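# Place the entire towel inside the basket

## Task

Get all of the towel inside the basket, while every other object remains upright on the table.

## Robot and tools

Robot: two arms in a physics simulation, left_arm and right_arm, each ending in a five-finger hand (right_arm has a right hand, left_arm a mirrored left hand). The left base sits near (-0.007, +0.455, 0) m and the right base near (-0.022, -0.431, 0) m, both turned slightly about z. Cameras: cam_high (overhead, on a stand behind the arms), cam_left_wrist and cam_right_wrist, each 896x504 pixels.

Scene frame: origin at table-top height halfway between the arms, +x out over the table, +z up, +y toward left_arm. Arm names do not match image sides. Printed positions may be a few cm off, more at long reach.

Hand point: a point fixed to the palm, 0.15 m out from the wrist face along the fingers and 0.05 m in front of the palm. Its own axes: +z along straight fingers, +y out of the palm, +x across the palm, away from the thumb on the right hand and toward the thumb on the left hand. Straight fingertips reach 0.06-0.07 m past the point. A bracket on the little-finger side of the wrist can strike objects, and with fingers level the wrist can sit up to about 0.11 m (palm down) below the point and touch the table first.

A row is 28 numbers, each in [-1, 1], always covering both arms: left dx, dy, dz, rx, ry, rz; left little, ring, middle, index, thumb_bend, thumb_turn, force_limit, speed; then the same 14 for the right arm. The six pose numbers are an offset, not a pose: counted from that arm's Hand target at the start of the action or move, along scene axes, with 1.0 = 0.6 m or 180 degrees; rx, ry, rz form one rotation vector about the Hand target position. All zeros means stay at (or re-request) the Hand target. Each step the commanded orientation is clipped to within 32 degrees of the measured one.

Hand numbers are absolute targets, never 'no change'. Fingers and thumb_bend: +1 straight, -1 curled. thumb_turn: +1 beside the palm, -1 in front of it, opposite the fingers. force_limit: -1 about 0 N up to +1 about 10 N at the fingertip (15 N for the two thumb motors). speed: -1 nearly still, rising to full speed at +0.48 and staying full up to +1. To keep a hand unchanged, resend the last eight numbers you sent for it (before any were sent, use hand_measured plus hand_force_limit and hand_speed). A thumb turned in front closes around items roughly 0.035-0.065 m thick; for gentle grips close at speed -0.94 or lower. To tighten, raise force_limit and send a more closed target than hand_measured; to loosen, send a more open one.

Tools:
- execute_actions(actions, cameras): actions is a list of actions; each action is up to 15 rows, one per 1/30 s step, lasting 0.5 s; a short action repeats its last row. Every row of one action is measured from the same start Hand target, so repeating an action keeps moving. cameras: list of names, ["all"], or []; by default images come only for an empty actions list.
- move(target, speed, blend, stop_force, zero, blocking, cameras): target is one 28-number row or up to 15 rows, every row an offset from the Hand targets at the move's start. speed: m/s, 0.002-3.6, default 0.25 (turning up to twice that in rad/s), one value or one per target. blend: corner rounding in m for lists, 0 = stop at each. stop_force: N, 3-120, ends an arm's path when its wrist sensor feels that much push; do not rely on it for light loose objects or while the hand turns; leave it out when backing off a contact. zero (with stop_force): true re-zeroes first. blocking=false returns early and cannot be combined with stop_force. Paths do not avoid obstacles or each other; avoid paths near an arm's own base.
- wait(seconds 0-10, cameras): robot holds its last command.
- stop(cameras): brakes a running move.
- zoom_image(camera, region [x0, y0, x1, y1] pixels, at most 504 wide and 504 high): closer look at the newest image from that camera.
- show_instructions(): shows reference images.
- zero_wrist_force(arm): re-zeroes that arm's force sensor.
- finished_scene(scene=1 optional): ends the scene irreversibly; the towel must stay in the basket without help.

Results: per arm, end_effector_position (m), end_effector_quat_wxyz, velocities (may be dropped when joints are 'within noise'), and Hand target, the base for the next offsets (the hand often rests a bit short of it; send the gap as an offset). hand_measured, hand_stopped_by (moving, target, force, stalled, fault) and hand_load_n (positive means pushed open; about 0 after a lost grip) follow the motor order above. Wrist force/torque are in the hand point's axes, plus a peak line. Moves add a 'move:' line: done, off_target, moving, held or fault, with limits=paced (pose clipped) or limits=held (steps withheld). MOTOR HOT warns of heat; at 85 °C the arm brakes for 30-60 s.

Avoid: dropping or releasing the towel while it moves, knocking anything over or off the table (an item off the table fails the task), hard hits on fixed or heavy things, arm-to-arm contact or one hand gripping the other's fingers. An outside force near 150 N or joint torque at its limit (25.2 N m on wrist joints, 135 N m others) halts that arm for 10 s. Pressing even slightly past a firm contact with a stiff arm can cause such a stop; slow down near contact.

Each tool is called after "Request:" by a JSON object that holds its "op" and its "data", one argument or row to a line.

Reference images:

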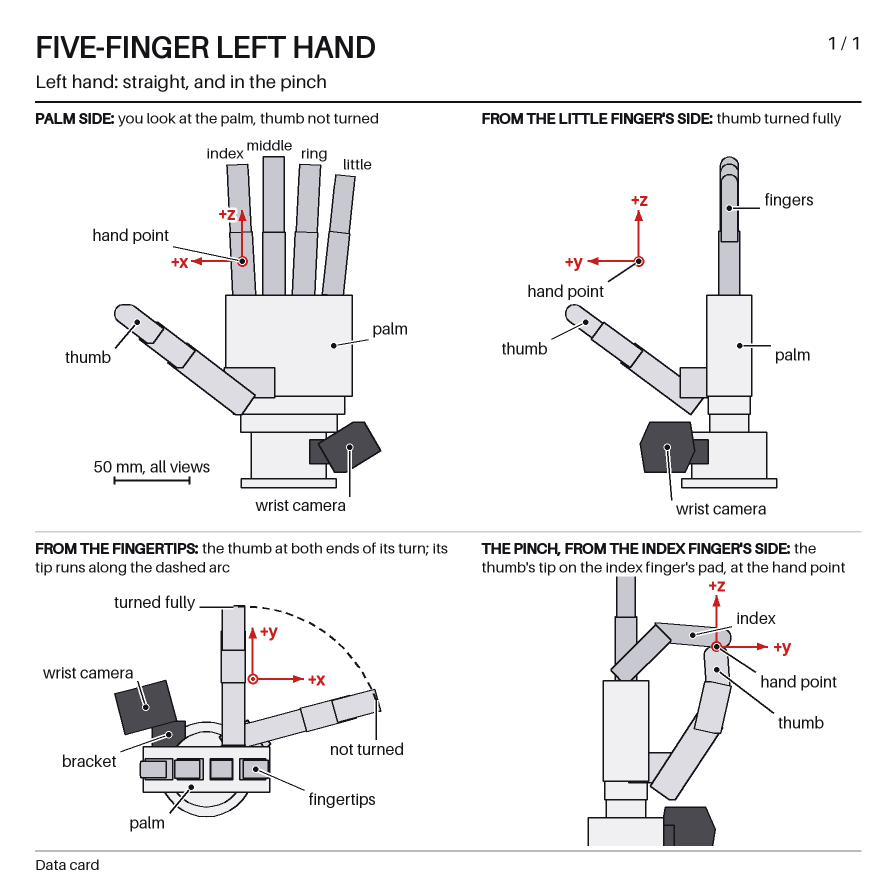

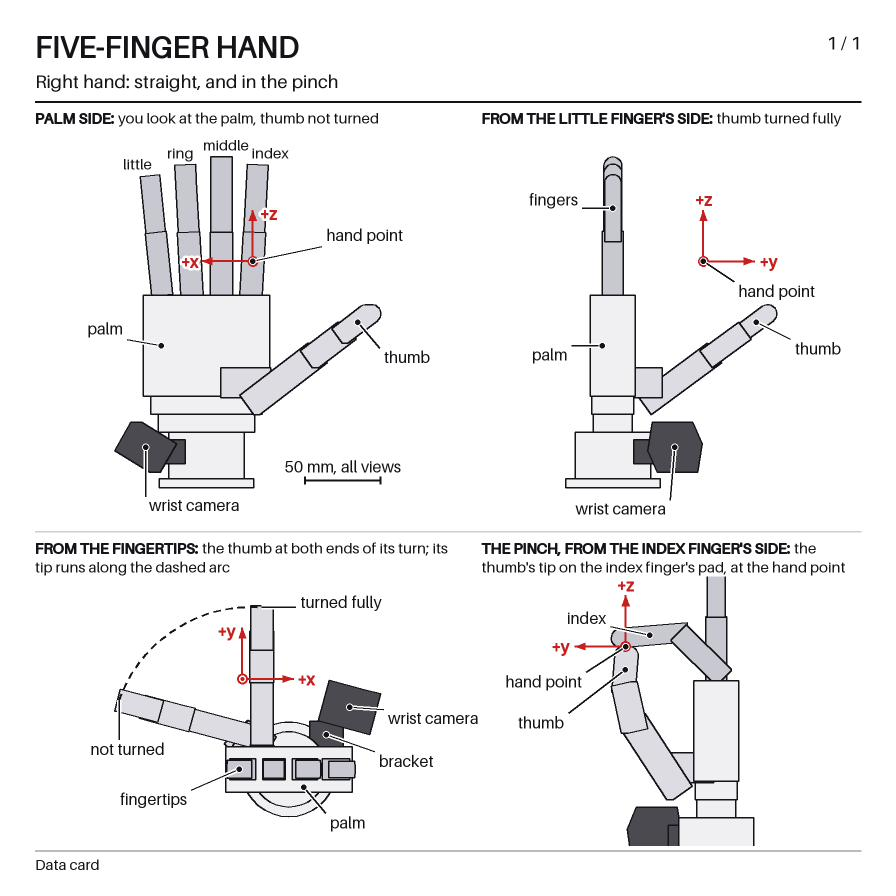

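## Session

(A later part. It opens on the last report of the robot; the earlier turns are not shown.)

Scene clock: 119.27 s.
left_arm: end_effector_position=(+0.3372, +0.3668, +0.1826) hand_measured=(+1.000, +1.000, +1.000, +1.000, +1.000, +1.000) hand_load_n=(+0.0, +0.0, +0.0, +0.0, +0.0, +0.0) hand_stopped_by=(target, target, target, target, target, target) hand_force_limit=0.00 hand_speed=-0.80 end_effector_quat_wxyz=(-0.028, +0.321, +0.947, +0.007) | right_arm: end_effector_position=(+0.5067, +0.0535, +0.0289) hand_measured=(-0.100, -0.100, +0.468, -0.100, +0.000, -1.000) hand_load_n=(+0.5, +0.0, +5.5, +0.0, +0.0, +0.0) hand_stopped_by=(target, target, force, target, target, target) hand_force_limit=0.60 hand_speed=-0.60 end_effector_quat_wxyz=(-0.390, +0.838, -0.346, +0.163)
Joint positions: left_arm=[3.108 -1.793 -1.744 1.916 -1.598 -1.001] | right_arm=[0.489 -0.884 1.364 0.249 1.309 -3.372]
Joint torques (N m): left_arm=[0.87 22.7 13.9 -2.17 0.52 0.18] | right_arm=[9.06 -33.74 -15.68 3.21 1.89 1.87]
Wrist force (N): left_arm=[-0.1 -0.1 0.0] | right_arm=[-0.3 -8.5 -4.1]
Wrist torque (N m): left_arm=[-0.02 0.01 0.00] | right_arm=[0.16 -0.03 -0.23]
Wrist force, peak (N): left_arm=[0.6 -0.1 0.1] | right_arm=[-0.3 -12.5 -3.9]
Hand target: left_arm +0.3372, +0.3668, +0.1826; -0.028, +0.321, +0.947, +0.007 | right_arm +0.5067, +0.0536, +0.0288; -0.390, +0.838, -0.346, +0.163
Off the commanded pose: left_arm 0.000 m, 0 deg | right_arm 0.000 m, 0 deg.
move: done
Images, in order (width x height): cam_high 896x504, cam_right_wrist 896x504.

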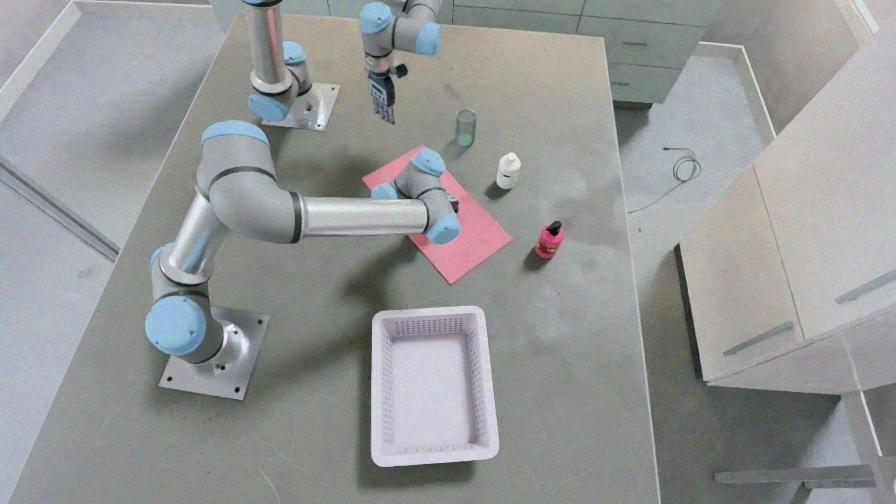

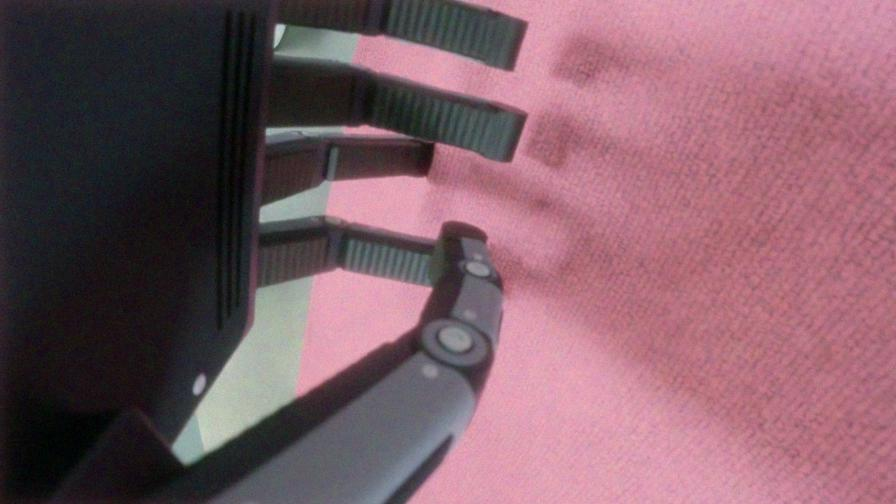

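Request:
{"op": "move", "data": {
  "target": [0,0,0,0,0,0,1,1,1,1,1,1,0,-0.8,0,0,0.03,-0.0394,-0.055,0,0.5,0.5,0.5,0.5,1,-1,0.6,-0.2],
  "speed": 0.1
}}

Request:
{"op": "move", "data": {
  "target": [0,0,0,0,0,0,1,1,1,1,1,1,0,-0.8,0,0,-0.07,0,0,0,0.5,0.5,0.5,0.5,1,-1,0.6,-0.2],
  "speed": 0.015,
  "stop_force": 12,
  "cameras": ["cam_high","cam_right_wrist"]
}}

Scene clock: 123.37 s.
left_arm: end_effector_position=(+0.3372, +0.3668, +0.1826) hand_measured=(+1.000, +1.000, +1.000, +1.000, +1.000, +1.000) hand_load_n=(+0.0, +0.0, +0.0, +0.0, +0.0, +0.0) hand_stopped_by=(target, target, target, target, target, target) hand_force_limit=0.00 hand_speed=-0.80 end_effector_quat_wxyz=(-0.028, +0.321, +0.947, +0.007) | right_arm: end_effector_position=(+0.5066, +0.0536, +0.0468) hand_measured=(+0.500, +0.500, +0.500, +0.500, +1.000, -1.000) hand_load_n=(+0.0, +0.0, +0.0, +0.0, +0.0, +0.0) hand_stopped_by=(target, target, target, target, target, target) hand_force_limit=0.60 hand_speed=-0.20 end_effector_quat_wxyz=(-0.366, +0.843, -0.301, +0.255)
Joint positions: left_arm=[3.108 -1.793 -1.744 1.916 -1.598 -1.001] | right_arm=[0.561 -0.941 1.407 0.183 1.484 -3.474]
Joint torques (N m): left_arm=[0.06 22.82 13.8 -2.09 0.57 0.17] | right_arm=[-8.18 -34.14 -24.91 1.89 -2.71 2.06]
Wrist force (N): left_arm=[0.0 0.1 0.2] | right_arm=[-0.1 0.0 -0.1]
Wrist torque (N m): left_arm=[0.00 0.00 0.00] | right_arm=[-0.05 -0.08 -0.11]
Wrist force, peak (N): left_arm=[0.0 -0.1 0.5] | right_arm=[-0.1 -9.1 -4.3]
Hand target: left_arm +0.3372, +0.3668, +0.1826; -0.028, +0.321, +0.947, +0.007 | right_arm +0.5067, +0.0536, +0.0468; -0.366, +0.843, -0.301, +0.255
Off the commanded pose: left_arm 0.000 m, 0 deg | right_arm 0.000 m, 0 deg.
move: done

Scene clock: 126.00 s.
left_arm: end_effector_position=(+0.3372, +0.3668, +0.1826) hand_measured=(+1.000, +1.000, +1.000, +1.000, +1.000, +1.000) hand_load_n=(+0.0, +0.0, +0.0, +0.0, +0.0, +0.0) hand_stopped_by=(target, target, target, target, target, target) hand_force_limit=0.00 hand_speed=-0.80 end_effector_quat_wxyz=(-0.028, +0.321, +0.947, +0.007) | right_arm: end_effector_position=(+0.5067, +0.0536, +0.0223) hand_measured=(+0.500, +0.500, +0.500, +0.500, +1.000, -1.000) hand_load_n=(+0.0, +0.0, +1.5, +2.0, +0.0, -0.5) hand_stopped_by=(target, target, target, target, target, target) hand_force_limit=0.60 hand_speed=-0.20 end_effector_quat_wxyz=(-0.366, +0.843, -0.301, +0.255)
Joint positions: left_arm=[3.108 -1.793 -1.744 1.916 -1.598 -1.001] | right_arm=[0.561 -0.913 1.43 0.132 1.485 -3.474]
Joint torques (N m): left_arm=[0.19 22.27 13.6 -2.13 0.79 0.12] | right_arm=[-7.46 -39.44 -20 0.28 1.7 -1.19]
Wrist force (N): left_arm=[-0.2 -0.1 0.1] | right_arm=[2.2 -10.2 -8.3]
Wrist torque (N m): left_arm=[-0.02 0.03 0.00] | right_arm=[0.14 0.10 -0.19]
Wrist force, peak (N): left_arm=[-0.1 -0.2 0.5] | right_arm=[3.3 -14.9 -12.8]
Hand target: left_arm +0.3372, +0.3668, +0.1826; -0.028, +0.321, +0.947, +0.007 | right_arm +0.5067, +0.0536, +0.0223; -0.366, +0.843, -0.301, +0.255 (not the last commanded pose)
Off the commanded pose: left_arm 0.000 m, 0 deg | right_arm 0.017 m, 0 deg.
move: contact (right_arm)
Images, in order (width x height): cam_high 896x504, cam_right_wrist 896x504.

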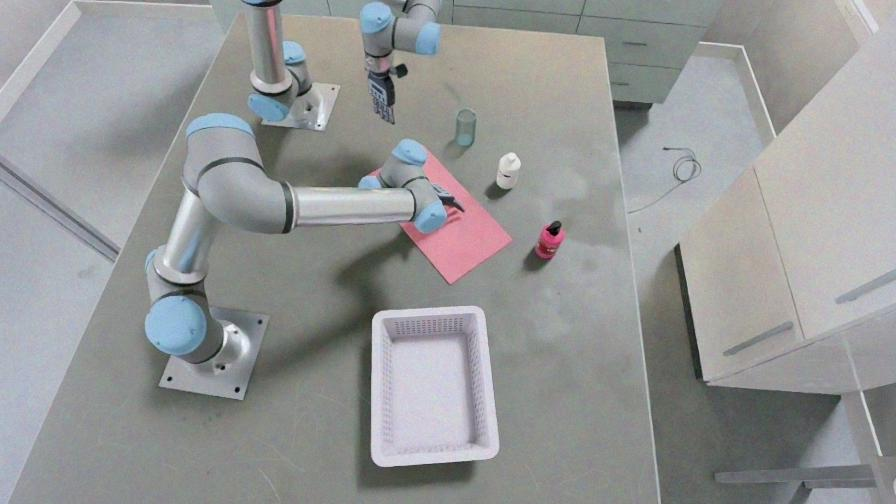

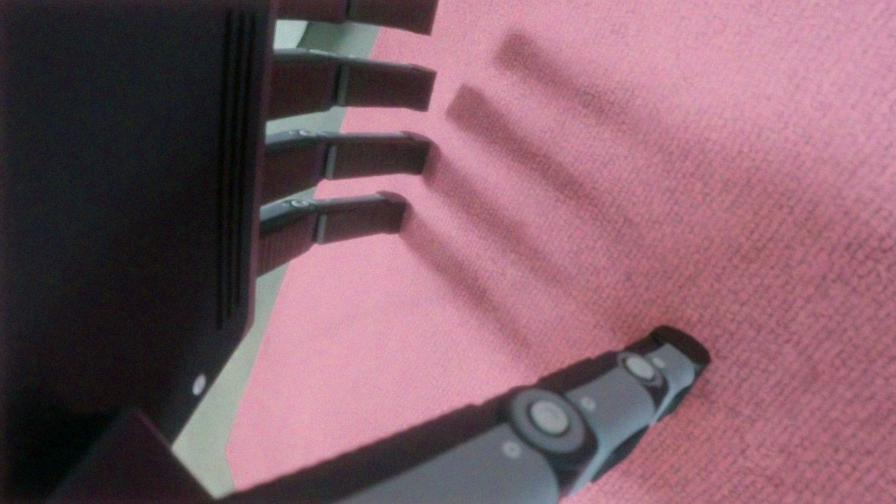

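Request:
{"op": "move", "data": {
  "target": [0,0,0,0,0,0,1,1,1,1,1,1,0,-0.8,0,0,0,0,0,0,0,0,0,0,1,-1,1,-0.6],
  "speed": 0.1,
  "cameras": ["cam_high","cam_right_wrist"]
}}

Scene clock: 127.10 s.
left_arm: end_effector_position=(+0.3372, +0.3668, +0.1826) hand_measured=(+1.000, +1.000, +1.000, +1.000, +1.000, +1.000) hand_load_n=(+0.0, +0.0, +0.0, +0.0, +0.0, +0.0) hand_stopped_by=(target, target, target, target, target, target) hand_force_limit=0.00 hand_speed=-0.80 end_effector_quat_wxyz=(-0.028, +0.321, +0.947, +0.007) | right_arm: end_effector_position=(+0.5068, +0.0536, +0.0224) hand_measured=(+0.000, +0.000, +0.432, +0.432, +1.000, -1.000) hand_load_n=(+0.0, +0.0, +10.0, +10.0, +0.0, +0.0) hand_stopped_by=(target, target, force, force, target, target) hand_force_limit=1.00 hand_speed=-0.60 end_effector_quat_wxyz=(-0.366, +0.843, -0.301, +0.255)
Joint positions: left_arm=[3.108 -1.793 -1.744 1.916 -1.598 -1.001] | right_arm=[0.561 -0.914 1.43 0.132 1.485 -3.474]
Joint torques (N m): left_arm=[0.56 22.71 13.35 -2.15 0.8 0.23] | right_arm=[-6.66 -17.54 4.29 6.42 1.67 -1.1]
Wrist force (N): left_arm=[0.2 -0.3 0.0] | right_arm=[4.2 -24.6 -9.4]
Wrist torque (N m): left_arm=[-0.05 -0.02 0.02] | right_arm=[0.60 0.20 -0.29]
Wrist force, peak (N): left_arm=[-0.3 -0.3 0.2] | right_arm=[4.1 -24.9 -9.6]
Hand target: left_arm +0.3372, +0.3668, +0.1826; -0.028, +0.321, +0.947, +0.007 | right_arm +0.5067, +0.0536, +0.0223; -0.366, +0.843, -0.301, +0.255
Off the commanded pose: left_arm 0.000 m, 0 deg | right_arm 0.000 m, 0 deg.
move: done
Images, in order (width x height): cam_high 896x504, cam_right_wrist 896x504.

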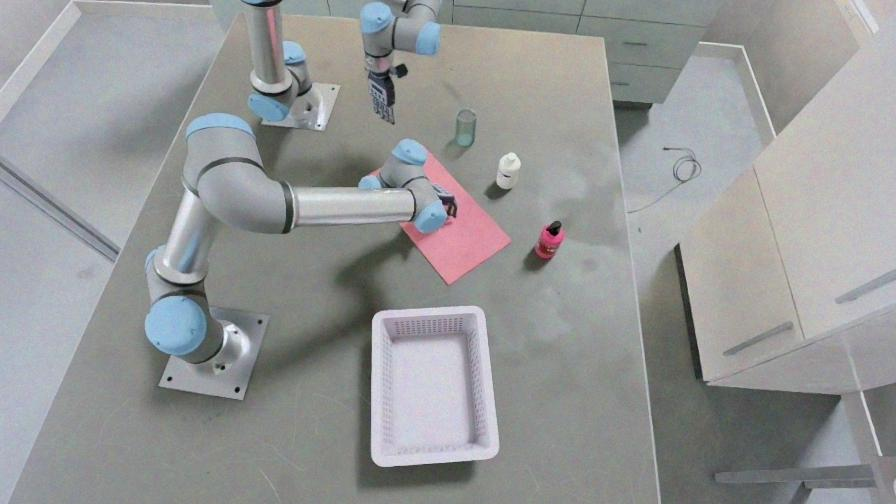

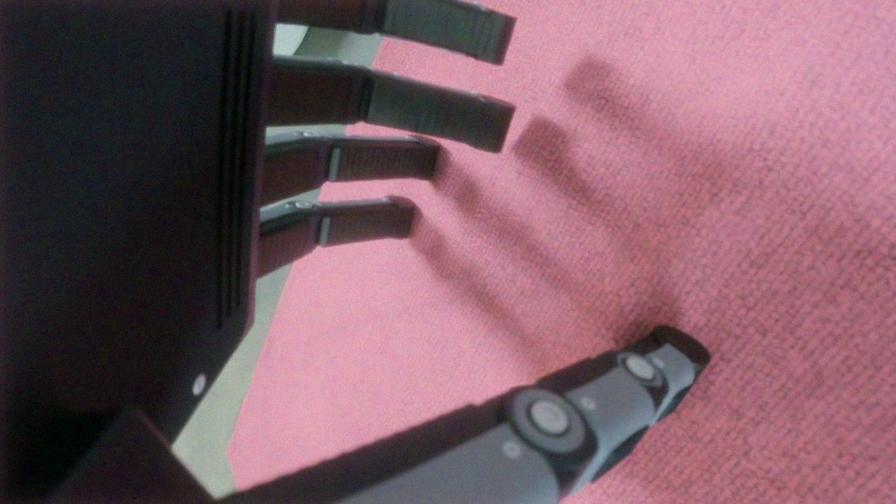

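Request:
{"op": "move", "data": {
  "target": [0,0,0,0,0,0,1,1,1,1,1,1,0,-0.8,0,0,0.025,0.0071,-0.0071,0,0.42,0.42,0.42,0.42,1,-1,0.6,-0.2],
  "speed": 0.1
}}

Request:
{"op": "move", "data": {
  "target": [0,0,0,0,0,0,1,1,1,1,1,1,0,-0.8,0,0,-0.07,0,0,0,0.42,0.42,0.42,0.42,1,-1,0.6,-0.2],
  "speed": 0.015,
  "stop_force": 12
}}

Request:
{"op": "move", "data": {
  "target": [0,0,0,0,0,0,1,1,1,1,1,1,0,-0.8,0,0,0,0,0,0,0,0,0,0,1,-1,1,-0.6],
  "speed": 0.1,
  "cameras": ["cam_high","cam_right_wrist"]
}}

Scene clock: 129.60 s.
left_arm: end_effector_position=(+0.3372, +0.3668, +0.1826) hand_measured=(+1.000, +1.000, +1.000, +1.000, +1.000, +1.000) hand_load_n=(+0.0, -0.5, +0.0, +0.5, +0.0, +0.0) hand_stopped_by=(target, target, target, target, target, target) hand_force_limit=0.00 hand_speed=-0.80 end_effector_quat_wxyz=(-0.028, +0.321, +0.947, +0.007) | right_arm: end_effector_position=(+0.5067, +0.0536, +0.0374) hand_measured=(+0.420, +0.420, +0.432, +0.432, +1.000, -1.000) hand_load_n=(+0.0, +0.0, -0.5, +0.0, +0.0, +0.0) hand_stopped_by=(target, target, force, force, target, target) hand_force_limit=0.60 hand_speed=-0.20 end_effector_quat_wxyz=(-0.379, +0.836, -0.299, +0.261)
Joint positions: left_arm=[3.108 -1.793 -1.744 1.916 -1.598 -1.001] | right_arm=[0.558 -0.946 1.452 0.111 1.477 -3.469]
Joint torques (N m): left_arm=[0.96 23 13.56 -2.16 0.68 0.1] | right_arm=[-3.3 -33.87 -25.31 1.63 -0.79 0.71]
Wrist force (N): left_arm=[-0.2 -0.1 0.2] | right_arm=[-0.5 0.0 0.0]
Wrist torque (N m): left_arm=[-0.02 0.04 -0.01] | right_arm=[-0.05 -0.05 -0.22]
Wrist force, peak (N): left_arm=[0.1 -0.3 0.4] | right_arm=[4.5 -25.8 -10.4]
Hand target: left_arm +0.3372, +0.3668, +0.1826; -0.028, +0.321, +0.947, +0.007 | right_arm +0.5067, +0.0536, +0.0373; -0.379, +0.836, -0.299, +0.261
Off the commanded pose: left_arm 0.000 m, 0 deg | right_arm 0.000 m, 0 deg.
move: done

Scene clock: 131.57 s.
left_arm: end_effector_position=(+0.3372, +0.3668, +0.1826) hand_measured=(+1.000, +1.000, +1.000, +1.000, +1.000, +1.000) hand_load_n=(+0.0, +0.0, +0.0, +0.0, +0.0, +0.0) hand_stopped_by=(target, target, target, target, target, target) hand_force_limit=0.00 hand_speed=-0.80 end_effector_quat_wxyz=(-0.028, +0.321, +0.947, +0.007) | right_arm: end_effector_position=(+0.5068, +0.0536, +0.0227) hand_measured=(+0.420, +0.420, +0.432, +0.432, +1.000, -1.000) hand_load_n=(+0.0, +0.0, +1.0, +1.0, +0.0, -2.0) hand_stopped_by=(target, target, force, force, target, target) hand_force_limit=0.60 hand_speed=-0.20 end_effector_quat_wxyz=(-0.379, +0.836, -0.299, +0.261)
Joint positions: left_arm=[3.108 -1.793 -1.744 1.916 -1.598 -1.001] | right_arm=[0.558 -0.928 1.465 0.081 1.477 -3.469]
Joint torques (N m): left_arm=[0.17 22.46 13.58 -2.16 0.78 -0.04] | right_arm=[6.64 -40.2 -20.21 -0.06 1.95 -1.6]
Wrist force (N): left_arm=[0.1 -0.1 0.2] | right_arm=[1.9 -10.8 -7.4]
Wrist torque (N m): left_arm=[-0.02 -0.01 0.01] | right_arm=[-0.37 0.03 -0.37]
Wrist force, peak (N): left_arm=[-0.3 -0.2 0.5] | right_arm=[2.8 -16.0 -11.7]
Hand target: left_arm +0.3372, +0.3668, +0.1826; -0.028, +0.321, +0.947, +0.007 | right_arm +0.5068, +0.0536, +0.0227; -0.379, +0.836, -0.299, +0.261 (not the last commanded pose)
Off the commanded pose: left_arm 0.000 m, 0 deg | right_arm 0.027 m, 0 deg.
move: contact (right_arm)

Scene clock: 132.23 s.
left_arm: end_effector_position=(+0.3372, +0.3668, +0.1826) hand_measured=(+1.000, +1.000, +1.000, +1.000, +1.000, +1.000) hand_load_n=(+0.0, +0.0, +0.0, +0.0, +0.0, +0.0) hand_stopped_by=(target, target, target, target, target, target) hand_force_limit=0.00 hand_speed=-0.80 end_effector_quat_wxyz=(-0.028, +0.321, +0.947, +0.007) | right_arm: end_effector_position=(+0.5067, +0.0536, +0.0227) hand_measured=(+0.000, +0.000, +0.000, +0.000, +1.000, -1.000) hand_load_n=(+0.0, +0.0, +1.0, +1.0, -0.5, -2.0) hand_stopped_by=(target, target, target, target, target, target) hand_force_limit=1.00 hand_speed=-0.60 end_effector_quat_wxyz=(-0.379, +0.836, -0.299, +0.261)
Joint positions: left_arm=[3.108 -1.793 -1.744 1.916 -1.598 -1.001] | right_arm=[0.558 -0.928 1.465 0.081 1.477 -3.469]
Joint torques (N m): left_arm=[0.17 22.48 12.7 -2.13 0.84 0.14] | right_arm=[6.51 -22.74 0.74 1.58 2.01 -1.42]
Wrist force (N): left_arm=[0.0 -0.2 0.0] | right_arm=[3.1 -18.7 -6.3]
Wrist torque (N m): left_arm=[-0.04 0.01 0.00] | right_arm=[-0.50 0.03 -0.48]
Wrist force, peak (N): left_arm=[0.4 -0.3 0.1] | right_arm=[6.0 -34.0 -12.1]
Hand target: left_arm +0.3372, +0.3668, +0.1826; -0.028, +0.321, +0.947, +0.007 | right_arm +0.5068, +0.0536, +0.0227; -0.379, +0.836, -0.299, +0.261
Off the commanded pose: left_arm 0.000 m, 0 deg | right_arm 0.000 m, 0 deg.
move: done
Images, in order (width x height): cam_high 896x504, cam_right_wrist 896x504.

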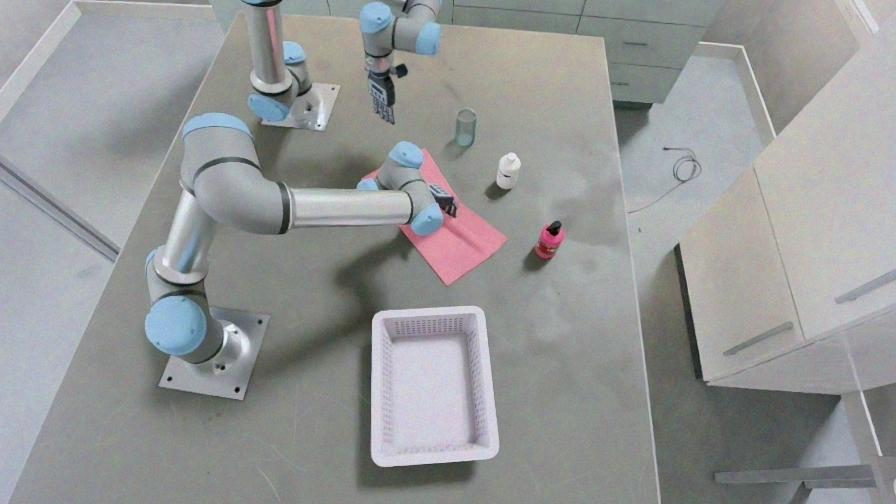

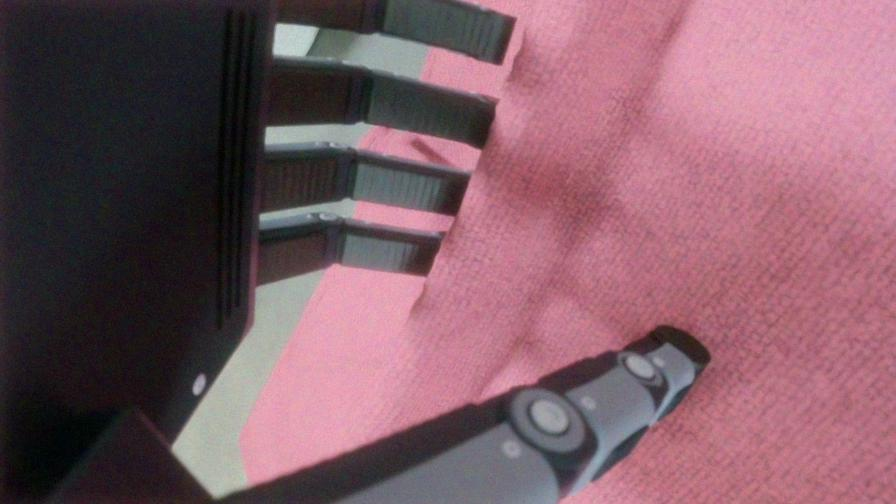

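Request:
{"op": "zoom_image", "data": {
  "camera": "cam_right_wrist",
  "region": [250, 0, 750, 504]
}}

Request:
{"op": "zoom_image", "data": {
  "camera": "cam_high",
  "region": [350, 120, 540, 300]
}}

Scaled by 1.000.

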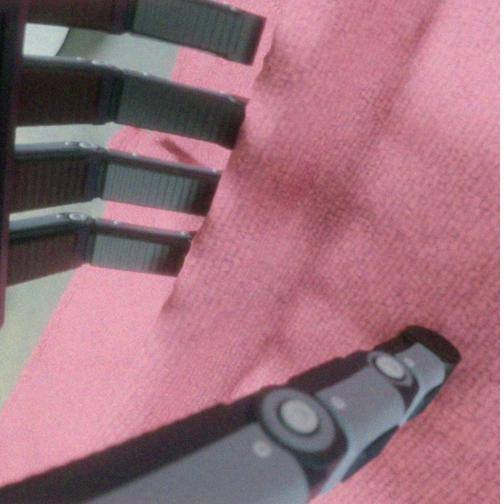

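Scaled by 2.653 from the camera's 896x504 image, which has a finer 1280x720 frame.

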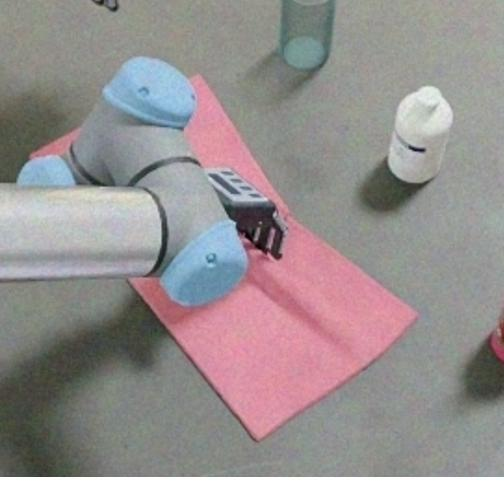

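Request:
{"op": "move", "data": {
  "target": [0,0,0,0,0,0,1,1,1,1,1,1,0,-0.8,0,0,0,0,0,0,0,0,0,0,-0.3,-1,0.6,-0.6],
  "speed": 0.1,
  "cameras": ["cam_high","cam_right_wrist"]
}}

Request:
{"op": "zoom_image", "data": {
  "camera": "cam_right_wrist",
  "region": [250, 0, 750, 504]
}}

Scene clock: 135.57 s.
left_arm: end_effector_position=(+0.3372, +0.3668, +0.1826) hand_measured=(+1.000, +1.000, +1.000, +1.000, +1.000, +1.000) hand_load_n=(+0.0, +0.0, +0.0, +0.0, +0.0, +0.0) hand_stopped_by=(target, target, target, target, target, target) hand_force_limit=0.00 hand_speed=-0.80 end_effector_quat_wxyz=(-0.028, +0.321, +0.947, +0.007) | right_arm: end_effector_position=(+0.5068, +0.0536, +0.0227) hand_measured=(+0.000, +0.000, +0.000, +0.000, -0.300, -1.000) hand_load_n=(+0.0, +0.0, +1.0, +1.0, +0.0, +0.0) hand_stopped_by=(target, target, target, target, target, target) hand_force_limit=0.60 hand_speed=-0.60 end_effector_quat_wxyz=(-0.379, +0.836, -0.299, +0.261)
Joint positions: left_arm=[3.108 -1.793 -1.744 1.916 -1.598 -1.001] | right_arm=[0.558 -0.928 1.465 0.081 1.477 -3.469]
Joint torques (N m): left_arm=[0.79 22.85 13.51 -2.15 0.77 0.15] | right_arm=[2.4 -31.21 -6.76 1.7 2 -1.3]
Wrist force (N): left_arm=[0.1 0.0 0.0] | right_arm=[2.5 -15.9 -5.1]
Wrist torque (N m): left_arm=[0.00 -0.01 0.01] | right_arm=[-0.23 0.05 -0.41]
Wrist force, peak (N): left_arm=[0.1 -0.4 0.4] | right_arm=[2.9 -18.8 -6.6]
Hand target: left_arm +0.3372, +0.3668, +0.1826; -0.028, +0.321, +0.947, +0.007 | right_arm +0.5068, +0.0536, +0.0227; -0.379, +0.836, -0.299, +0.261
Off the commanded pose: left_arm 0.000 m, 0 deg | right_arm 0.000 m, 0 deg.
move: done
Images, in order (width x height): cam_high 896x504, cam_right_wrist 896x504.

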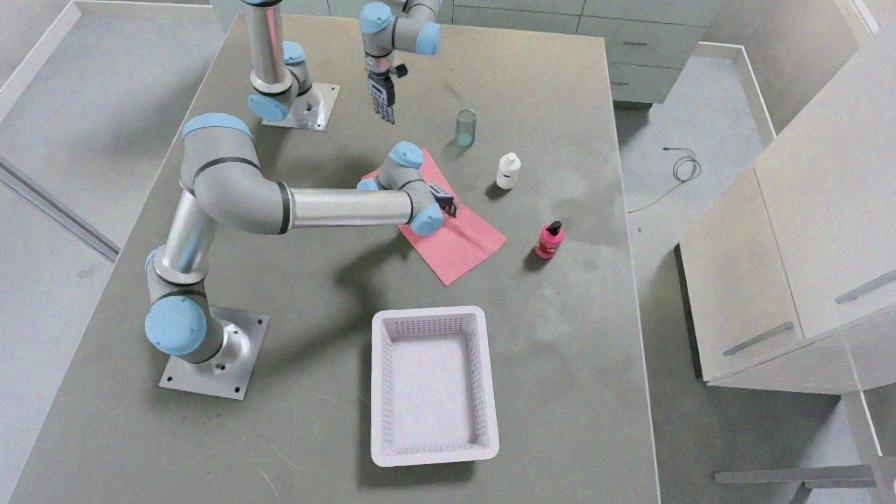

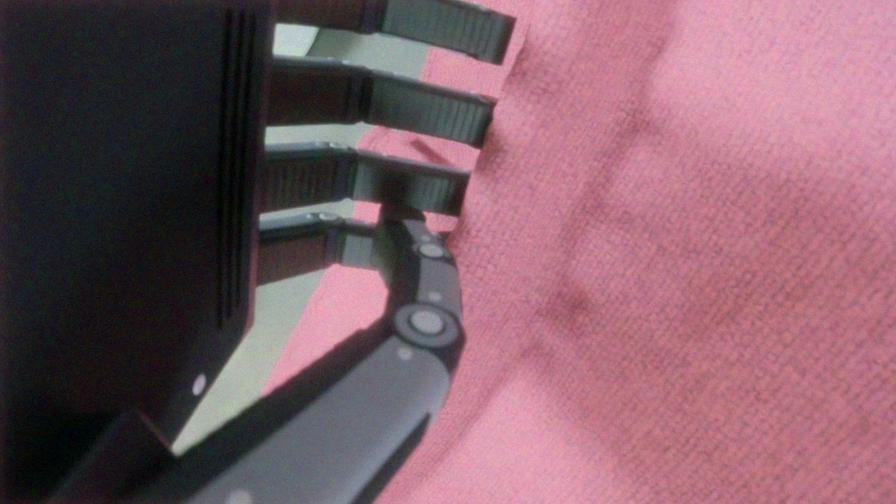

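Scaled by 1.000.

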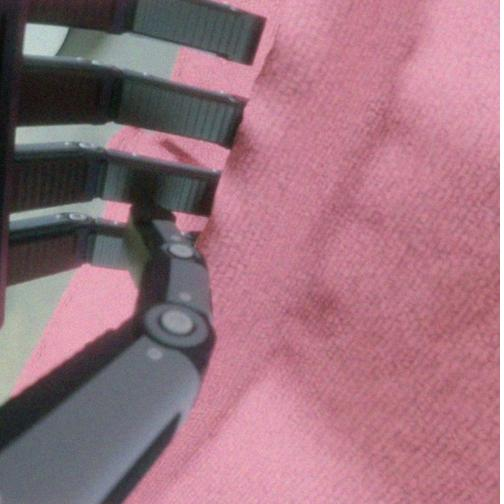

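Request:
{"op": "move", "data": {
  "target": [0,0,0,0,0,0,1,1,1,1,1,1,0,-0.8,0,0,0,0,0,0,0,0,0,0,1,-1,0.6,-0.6],
  "speed": 0.1,
  "cameras": ["cam_high","cam_right_wrist"]
}}

Request:
{"op": "zoom_image", "data": {
  "camera": "cam_right_wrist",
  "region": [250, 0, 750, 504]
}}

Scene clock: 139.90 s.
left_arm: end_effector_position=(+0.3372, +0.3668, +0.1826) hand_measured=(+1.000, +1.000, +1.000, +1.000, +1.000, +1.000) hand_load_n=(+0.0, +0.0, +0.0, +0.0, +0.0, +0.0) hand_stopped_by=(target, target, target, target, target, target) hand_force_limit=0.00 hand_speed=-0.80 end_effector_quat_wxyz=(-0.028, +0.321, +0.947, +0.007) | right_arm: end_effector_position=(+0.5068, +0.0536, +0.0227) hand_measured=(+0.000, +0.000, +0.000, +0.000, +0.998, -1.000) hand_load_n=(+0.0, +0.0, +1.0, +1.0, -2.5, -2.0) hand_stopped_by=(target, target, target, target, target, target) hand_force_limit=0.60 hand_speed=-0.60 end_effector_quat_wxyz=(-0.379, +0.836, -0.299, +0.261)
Joint positions: left_arm=[3.108 -1.793 -1.744 1.916 -1.598 -1.001] | right_arm=[0.558 -0.928 1.465 0.081 1.477 -3.469]
Joint torques (N m): left_arm=[0.17 22 12.73 -2.08 0.87 0.08] | right_arm=[-2.48 -34.02 -13.31 2.9 2.04 -1.12]
Wrist force (N): left_arm=[0.0 0.0 0.1] | right_arm=[3.2 -20.1 -6.1]
Wrist torque (N m): left_arm=[0.00 0.00 0.01] | right_arm=[-0.53 0.03 -0.50]
Wrist force, peak (N): left_arm=[-0.5 0.1 0.2] | right_arm=[3.4 -20.6 -6.4]
Hand target: left_arm +0.3372, +0.3668, +0.1826; -0.028, +0.321, +0.947, +0.007 | right_arm +0.5068, +0.0536, +0.0227; -0.379, +0.836, -0.299, +0.261
Off the commanded pose: left_arm 0.000 m, 0 deg | right_arm 0.000 m, 0 deg.
move: done
Images, in order (width x height): cam_high 896x504, cam_right_wrist 896x504.

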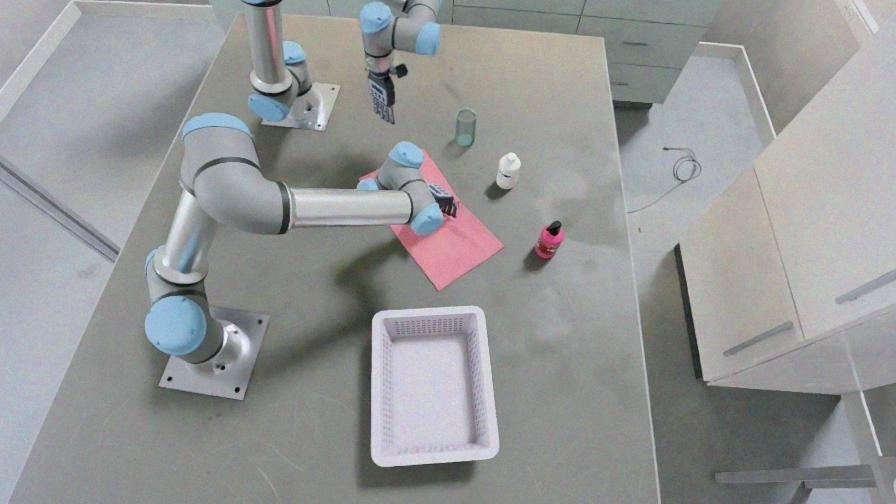

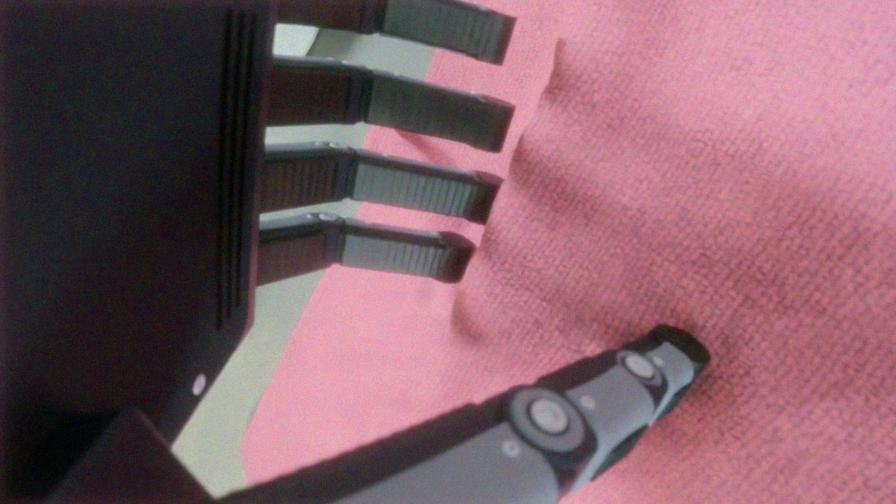

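Scaled by 1.000.

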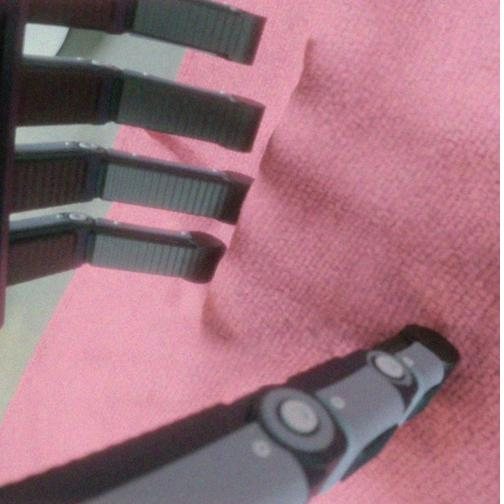

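Request:
{"op": "move", "data": {
  "target": [
    [0,0,0,0,0,0,1,1,1,1,1,1,0,-0.8,0,0,0.05,0,0,0,0,0,0,0,1,-1,0.6,-0.2],
    [0,0,0,0,0,0,1,1,1,1,1,1,0,-0.8,-0.0117,-0.02,0.025,0,0,0,0.42,0.42,0.42,0.42,1,-1,0.6,-0.2]
  ],
  "speed": 0.1
}}

Request:
{"op": "move", "data": {
  "target": [0,0,0,0,0,0,1,1,1,1,1,1,0,-0.8,0,0,-0.07,0,0,0,0.42,0.42,0.42,0.42,1,-1,0.6,-0.2],
  "speed": 0.015,
  "stop_force": 12
}}

Request:
{"op": "move", "data": {
  "target": [0,0,0,0,0,0,1,1,1,1,1,1,0,-0.8,0,0,0,0,0,0,0,0,0,0,1,-1,1,-0.6],
  "speed": 0.1,
  "cameras": ["cam_high","cam_right_wrist"]
}}

Scene clock: 143.67 s.
left_arm: end_effector_position=(+0.3372, +0.3668, +0.1826) hand_measured=(+1.000, +1.000, +1.000, +1.000, +1.000, +1.000) hand_load_n=(+0.0, +0.0, +0.0, +0.0, +0.0, +0.0) hand_stopped_by=(target, target, target, target, target, target) hand_force_limit=0.00 hand_speed=-0.80 end_effector_quat_wxyz=(-0.028, +0.321, +0.947, +0.007) | right_arm: end_effector_position=(+0.4998, +0.0416, +0.0377) hand_measured=(+0.420, +0.420, +0.420, +0.420, +0.998, -1.000) hand_load_n=(+0.0, +0.0, +0.0, -0.5, +0.0, +0.0) hand_stopped_by=(target, target, target, target, target, target) hand_force_limit=0.60 hand_speed=-0.20 end_effector_quat_wxyz=(-0.379, +0.836, -0.299, +0.262)
Joint positions: left_arm=[3.108 -1.793 -1.744 1.916 -1.598 -1.001] | right_arm=[0.544 -0.974 1.5 0.093 1.466 -3.477]
Joint torques (N m): left_arm=[0.5 22.39 12.87 -1.94 0.85 0.13] | right_arm=[8.67 -32.17 -8.25 -1.33 1.7 2.02]
Wrist force (N): left_arm=[-0.2 -0.2 0.1] | right_arm=[0.6 -0.8 0.2]
Wrist torque (N m): left_arm=[-0.03 0.04 -0.01] | right_arm=[-0.16 -0.21 -0.03]
Wrist force, peak (N): left_arm=[0.4 -0.2 0.4] | right_arm=[3.5 -20.7 -6.6]
Hand target: left_arm +0.3372, +0.3668, +0.1826; -0.028, +0.321, +0.947, +0.007 | right_arm +0.4998, +0.0416, +0.0377; -0.379, +0.836, -0.299, +0.261
Off the commanded pose: left_arm 0.000 m, 0 deg | right_arm 0.000 m, 0 deg.
move: done

Scene clock: 145.67 s.
left_arm: end_effector_position=(+0.3372, +0.3668, +0.1826) hand_measured=(+1.000, +1.000, +1.000, +1.000, +1.000, +1.000) hand_load_n=(+0.0, +0.0, +0.0, +0.0, +0.0, +0.0) hand_stopped_by=(target, target, target, target, target, target) hand_force_limit=0.00 hand_speed=-0.80 end_effector_quat_wxyz=(-0.028, +0.321, +0.947, +0.007) | right_arm: end_effector_position=(+0.4998, +0.0416, +0.0227) hand_measured=(+0.420, +0.420, +0.420, +0.420, +1.000, -1.000) hand_load_n=(+0.0, +0.0, +0.5, +1.0, +0.5, -1.5) hand_stopped_by=(target, target, target, target, target, target) hand_force_limit=0.60 hand_speed=-0.20 end_effector_quat_wxyz=(-0.379, +0.836, -0.299, +0.262)
Joint positions: left_arm=[3.108 -1.793 -1.744 1.916 -1.598 -1.001] | right_arm=[0.544 -0.956 1.513 0.061 1.466 -3.477]
Joint torques (N m): left_arm=[0.47 22.91 13.34 -1.98 0.88 0.13] | right_arm=[8.02 -38.37 -20 0.01 0.56 1.77]
Wrist force (N): left_arm=[0.2 0.0 0.2] | right_arm=[3.1 -12.2 -7.6]
Wrist torque (N m): left_arm=[-0.01 -0.03 0.02] | right_arm=[-0.48 -0.14 -0.16]
Wrist force, peak (N): left_arm=[0.1 -0.1 0.5] | right_arm=[4.1 -17.2 -11.7]
Hand target: left_arm +0.3372, +0.3668, +0.1826; -0.028, +0.321, +0.947, +0.007 | right_arm +0.4998, +0.0416, +0.0227; -0.379, +0.836, -0.299, +0.262 (not the last commanded pose)
Off the commanded pose: left_arm 0.000 m, 0 deg | right_arm 0.027 m, 0 deg.
move: contact (right_arm)

Scene clock: 146.33 s.
left_arm: end_effector_position=(+0.3372, +0.3668, +0.1826) hand_measured=(+1.000, +1.000, +1.000, +1.000, +1.000, +1.000) hand_load_n=(+0.0, +0.0, +0.0, +0.0, +0.0, +0.0) hand_stopped_by=(target, target, target, target, target, target) hand_force_limit=0.00 hand_speed=-0.80 end_effector_quat_wxyz=(-0.028, +0.321, +0.947, +0.007) | right_arm: end_effector_position=(+0.4998, +0.0416, +0.0227) hand_measured=(+0.000, +0.000, +0.000, +0.000, +0.998, -1.000) hand_load_n=(+0.0, +0.0, +0.5, +1.0, +0.0, -1.5) hand_stopped_by=(target, target, target, target, target, target) hand_force_limit=1.00 hand_speed=-0.60 end_effector_quat_wxyz=(-0.379, +0.836, -0.299, +0.261)
Joint positions: left_arm=[3.108 -1.793 -1.744 1.916 -1.598 -1.001] | right_arm=[0.544 -0.956 1.513 0.061 1.466 -3.477]
Joint torques (N m): left_arm=[0.19 22.53 12.63 -2.04 0.89 0.27] | right_arm=[6.69 -23.18 -0.27 1.36 0.53 1.4]
Wrist force (N): left_arm=[-0.2 -0.5 0.0] | right_arm=[4.0 -17.9 -5.7]
Wrist torque (N m): left_arm=[-0.07 0.03 0.01] | right_arm=[-0.64 -0.19 -0.26]
Wrist force, peak (N): left_arm=[-0.2 -0.5 0.0] | right_arm=[7.2 -33.8 -12.0]
Hand target: left_arm +0.3372, +0.3668, +0.1826; -0.028, +0.321, +0.947, +0.007 | right_arm +0.4998, +0.0416, +0.0227; -0.379, +0.836, -0.299, +0.262
Off the commanded pose: left_arm 0.000 m, 0 deg | right_arm 0.000 m, 0 deg.
move: done
Images, in order (width x height): cam_high 896x504, cam_right_wrist 896x504.

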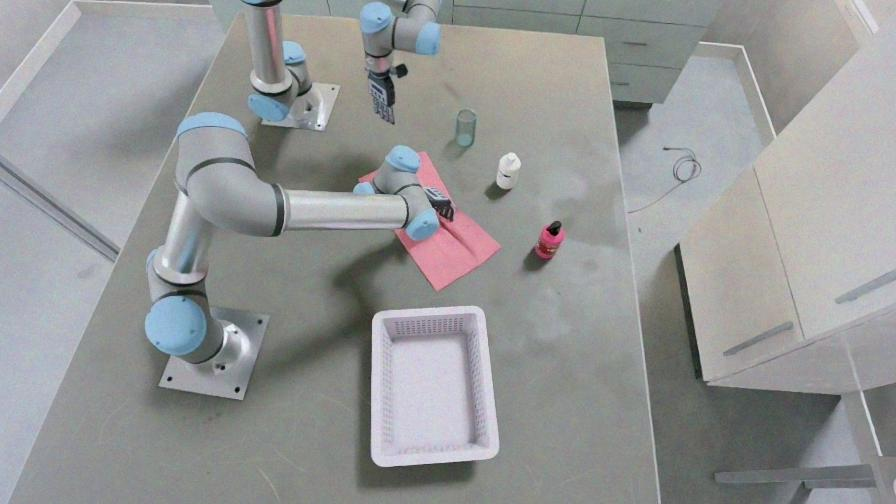

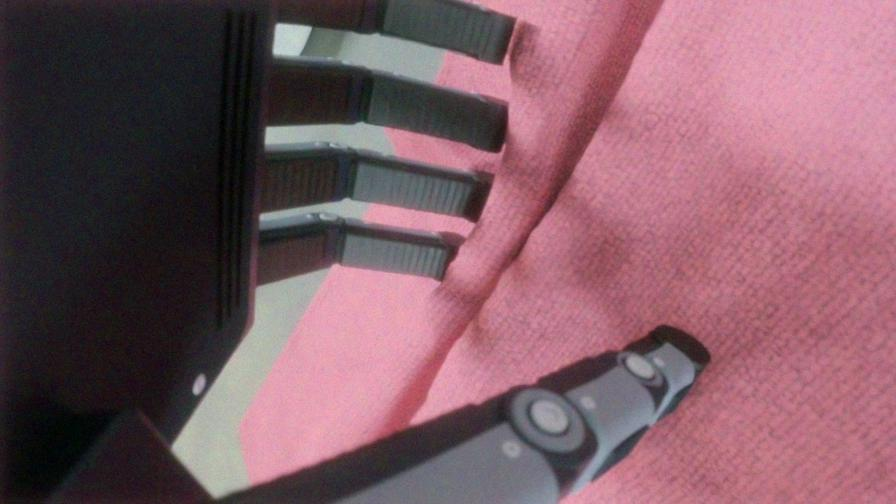

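Request:
{"op": "execute_actions", "data": {
  "actions": [
    [[0,0,0,0,0,0,1,1,1,1,1,1,0,-0.8,-0.0007,-0.0007,-0.0014,0.0115,-0.0115,0.0035,0,0,0,0,0.72,-1,0.6,-0.4]],
    [[0,0,0,0,0,0,1,1,1,1,1,1,0,-0.8,-0.0006,-0.0006,-0.0015,0.0115,-0.0115,0.0035,0,0,0,0,0.55,-1,0.6,-0.4]],
    [[0,0,0,0,0,0,1,1,1,1,1,1,0,-0.8,-0.001,-0.001,-0.0026,0.0192,-0.0192,0.0058,0,0,0,0,0.4,-1,0.6,-0.4]]
  ],
  "cameras": ["cam_right_wrist"]
}}

Scene clock: 150.27 s.
left_arm: end_effector_position=(+0.3372, +0.3668, +0.1826) hand_measured=(+1.000, +1.000, +1.000, +1.000, +1.000, +1.000) hand_load_n=(+0.0, +0.0, +0.0, +0.0, -0.5, +0.0) hand_stopped_by=(target, target, target, target, target, target) hand_force_limit=0.00 hand_speed=-0.80 end_effector_quat_wxyz=(-0.028, +0.321, +0.947, +0.007) | right_arm: end_effector_position=(+0.4985, +0.0403, +0.0194) hand_measured=(+0.000, +0.000, +0.000, +0.000, +0.400, -1.000) hand_load_n=(+0.0, +0.0, -2.5, -2.0, -1.5, -1.5) hand_stopped_by=(target, target, target, target, target, target) hand_force_limit=0.60 hand_speed=-0.40 end_effector_quat_wxyz=(-0.457, +0.796, -0.273, +0.288)
Joint positions: left_arm=[3.108 -1.793 -1.744 1.916 -1.598 -1.001] | right_arm=[0.508 -1.017 1.71 -0.255 1.371 -3.466]
Joint torques (N m): left_arm=[-0.12 22.81 12.88 -2.09 0.94 0.16] | right_arm=[2.82 -32.99 -0.99 0.97 -2.76 -1.61]
Wrist force (N): left_arm=[0.1 0.1 0.2] | right_arm=[4.9 -17.8 -9.8]
Wrist torque (N m): left_arm=[0.01 0.00 0.00] | right_arm=[-0.63 -0.15 -0.38]
Wrist force, peak (N): left_arm=[0.2 -0.3 0.4] | right_arm=[7.4 -32.6 -27.0]
Hand target: left_arm +0.3372, +0.3668, +0.1826; -0.028, +0.321, +0.947, +0.007 | right_arm +0.4984, +0.0402, +0.0194; -0.457, +0.796, -0.273, +0.288
Off the commanded pose: left_arm 0.000 m, 0 deg | right_arm 0.000 m, 0 deg.
Step readings (end_effector_position of left_arm | right_arm):
0: (+0.3372, +0.3668, +0.1826) | (+0.4998, +0.0416, +0.0227)
1: (+0.3372, +0.3668, +0.1826) | (+0.4998, +0.0416, +0.0227)
2: (+0.3372, +0.3668, +0.1826) | (+0.4996, +0.0415, +0.0225)
4: (+0.3372, +0.3668, +0.1826) | (+0.4991, +0.0412, +0.0221)
8: (+0.3372, +0.3668, +0.1826) | (+0.4993, +0.0412, +0.0219)
15: (+0.3372, +0.3668, +0.1826) | (+0.4994, +0.0412, +0.0219)
16: (+0.3372, +0.3668, +0.1826) | (+0.4994, +0.0412, +0.0218)
17: (+0.3372, +0.3668, +0.1826) | (+0.4993, +0.0412, +0.0217)
19: (+0.3372, +0.3668, +0.1826) | (+0.4987, +0.0408, +0.0212)
23: (+0.3372, +0.3668, +0.1826) | (+0.4989, +0.0408, +0.0209)
30: (+0.3372, +0.3668, +0.1826) | (+0.4991, +0.0408, +0.0210)
31: (+0.3372, +0.3668, +0.1826) | (+0.4989, +0.0407, +0.0208)
32: (+0.3372, +0.3668, +0.1826) | (+0.4978, +0.0402, +0.0201)
34: (+0.3372, +0.3668, +0.1826) | (+0.4971, +0.0397, +0.0198)
38: (+0.3372, +0.3668, +0.1826) | (+0.4984, +0.0402, +0.0194)
45: (+0.3372, +0.3668, +0.1826) | (+0.4985, +0.0402, +0.0194)
Images, in order (width x height): cam_right_wrist 896x504.

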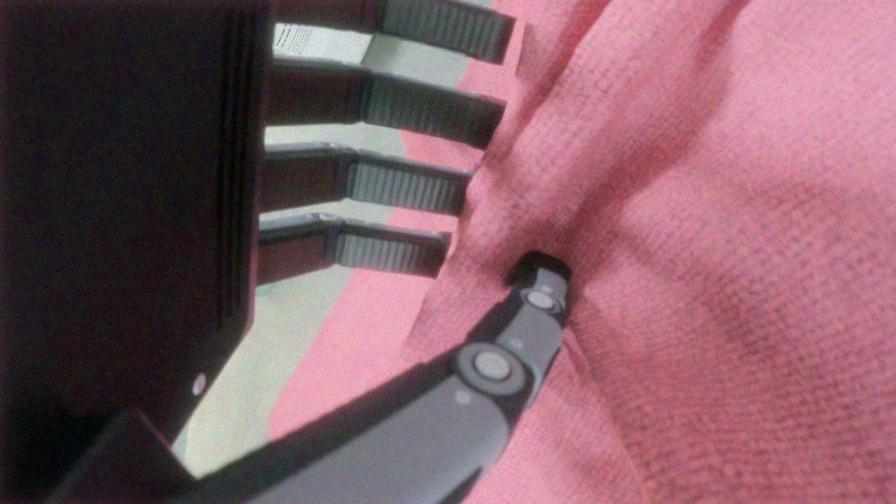

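Request:
{"op": "execute_actions", "data": {
  "actions": [
    [[0,0,0,0,0,0,1,1,1,1,1,1,0,-0.8,-0.0008,-0.0008,-0.0027,0.0192,-0.0192,0.0058,0,0,0,0,0.27,-1,0.6,-0.4]],
    [[0,0,0,0,0,0,1,1,1,1,1,1,0,-0.8,-0.0006,-0.0006,-0.0028,0.0192,-0.0192,0.0058,0,0,0,0,0.17,-1,0.6,-0.4]],
    [[0,0,0,0,0,0,1,1,1,1,1,1,0,-0.8,-0.0004,-0.0004,-0.0024,0.0154,-0.0154,0.0046,0,0,0,0,0.1,-1,0.6,-0.4]]
  ],
  "cameras": ["cam_right_wrist"]
}}

Scene clock: 152.33 s.
left_arm: end_effector_position=(+0.3372, +0.3668, +0.1826) hand_measured=(+1.000, +1.000, +1.000, +1.000, +1.000, +1.000) hand_load_n=(+0.0, +0.0, +0.0, +0.0, +0.0, +0.0) hand_stopped_by=(target, target, target, target, target, target) hand_force_limit=0.00 hand_speed=-0.80 end_effector_quat_wxyz=(-0.028, +0.321, +0.947, +0.007) | right_arm: end_effector_position=(+0.4974, +0.0392, +0.0147) hand_measured=(+0.000, +0.000, +0.000, +0.000, +0.100, -1.000) hand_load_n=(+0.0, +0.0, -1.5, -0.5, +0.5, +0.0) hand_stopped_by=(target, target, target, target, target, target) hand_force_limit=0.60 hand_speed=-0.40 end_effector_quat_wxyz=(-0.551, +0.734, -0.237, +0.319)
Joint positions: left_arm=[3.108 -1.793 -1.744 1.916 -1.598 -1.001] | right_arm=[0.46 -1.03 1.913 -0.682 1.252 -3.417]
Joint torques (N m): left_arm=[0.13 22.87 12.39 -1.93 1 -0.02] | right_arm=[6.17 -31.97 0.18 0.35 -2.57 -0.6]
Wrist force (N): left_arm=[0.0 -0.1 0.0] | right_arm=[4.5 -17.1 -6.4]
Wrist torque (N m): left_arm=[-0.01 0.02 0.00] | right_arm=[-0.40 -0.17 -0.32]
Wrist force, peak (N): left_arm=[-0.2 -0.3 0.5] | right_arm=[9.8 -27.7 -11.2]
Hand target: left_arm +0.3372, +0.3668, +0.1826; -0.028, +0.321, +0.947, +0.007 | right_arm +0.4973, +0.0392, +0.0147; -0.551, +0.734, -0.237, +0.319
Off the commanded pose: left_arm 0.000 m, 0 deg | right_arm 0.000 m, 0 deg.
Step readings (end_effector_position of left_arm | right_arm):
0: (+0.3372, +0.3668, +0.1826) | (+0.4984, +0.0403, +0.0194)
1: (+0.3372, +0.3668, +0.1826) | (+0.4982, +0.0402, +0.0193)
2: (+0.3372, +0.3668, +0.1826) | (+0.4971, +0.0396, +0.0184)
4: (+0.3372, +0.3668, +0.1826) | (+0.4965, +0.0391, +0.0180)
8: (+0.3372, +0.3668, +0.1826) | (+0.4979, +0.0397, +0.0178)
15: (+0.3372, +0.3668, +0.1826) | (+0.4980, +0.0397, +0.0178)
16: (+0.3372, +0.3668, +0.1826) | (+0.4977, +0.0396, +0.0175)
17: (+0.3372, +0.3668, +0.1826) | (+0.4966, +0.0391, +0.0165)
19: (+0.3372, +0.3668, +0.1826) | (+0.4961, +0.0387, +0.0162)
23: (+0.3372, +0.3668, +0.1826) | (+0.4976, +0.0394, +0.0162)
30: (+0.3372, +0.3668, +0.1826) | (+0.4977, +0.0394, +0.0161)
31: (+0.3372, +0.3668, +0.1826) | (+0.4976, +0.0394, +0.0161)
32: (+0.3372, +0.3668, +0.1826) | (+0.4973, +0.0393, +0.0157)
34: (+0.3372, +0.3668, +0.1826) | (+0.4967, +0.0389, +0.0151)
38: (+0.3372, +0.3668, +0.1826) | (+0.4973, +0.0391, +0.0147)
45: (+0.3372, +0.3668, +0.1826) | (+0.4974, +0.0391, +0.0147)
Images, in order (width x height): cam_right_wrist 896x504.

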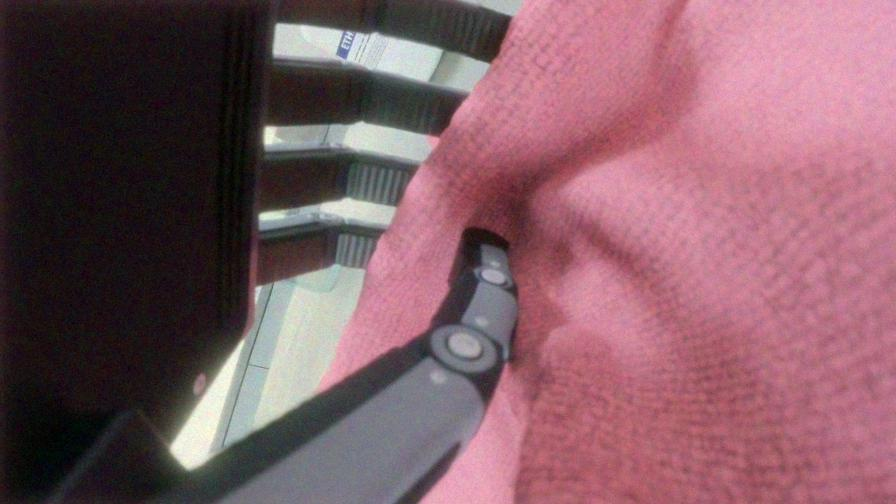

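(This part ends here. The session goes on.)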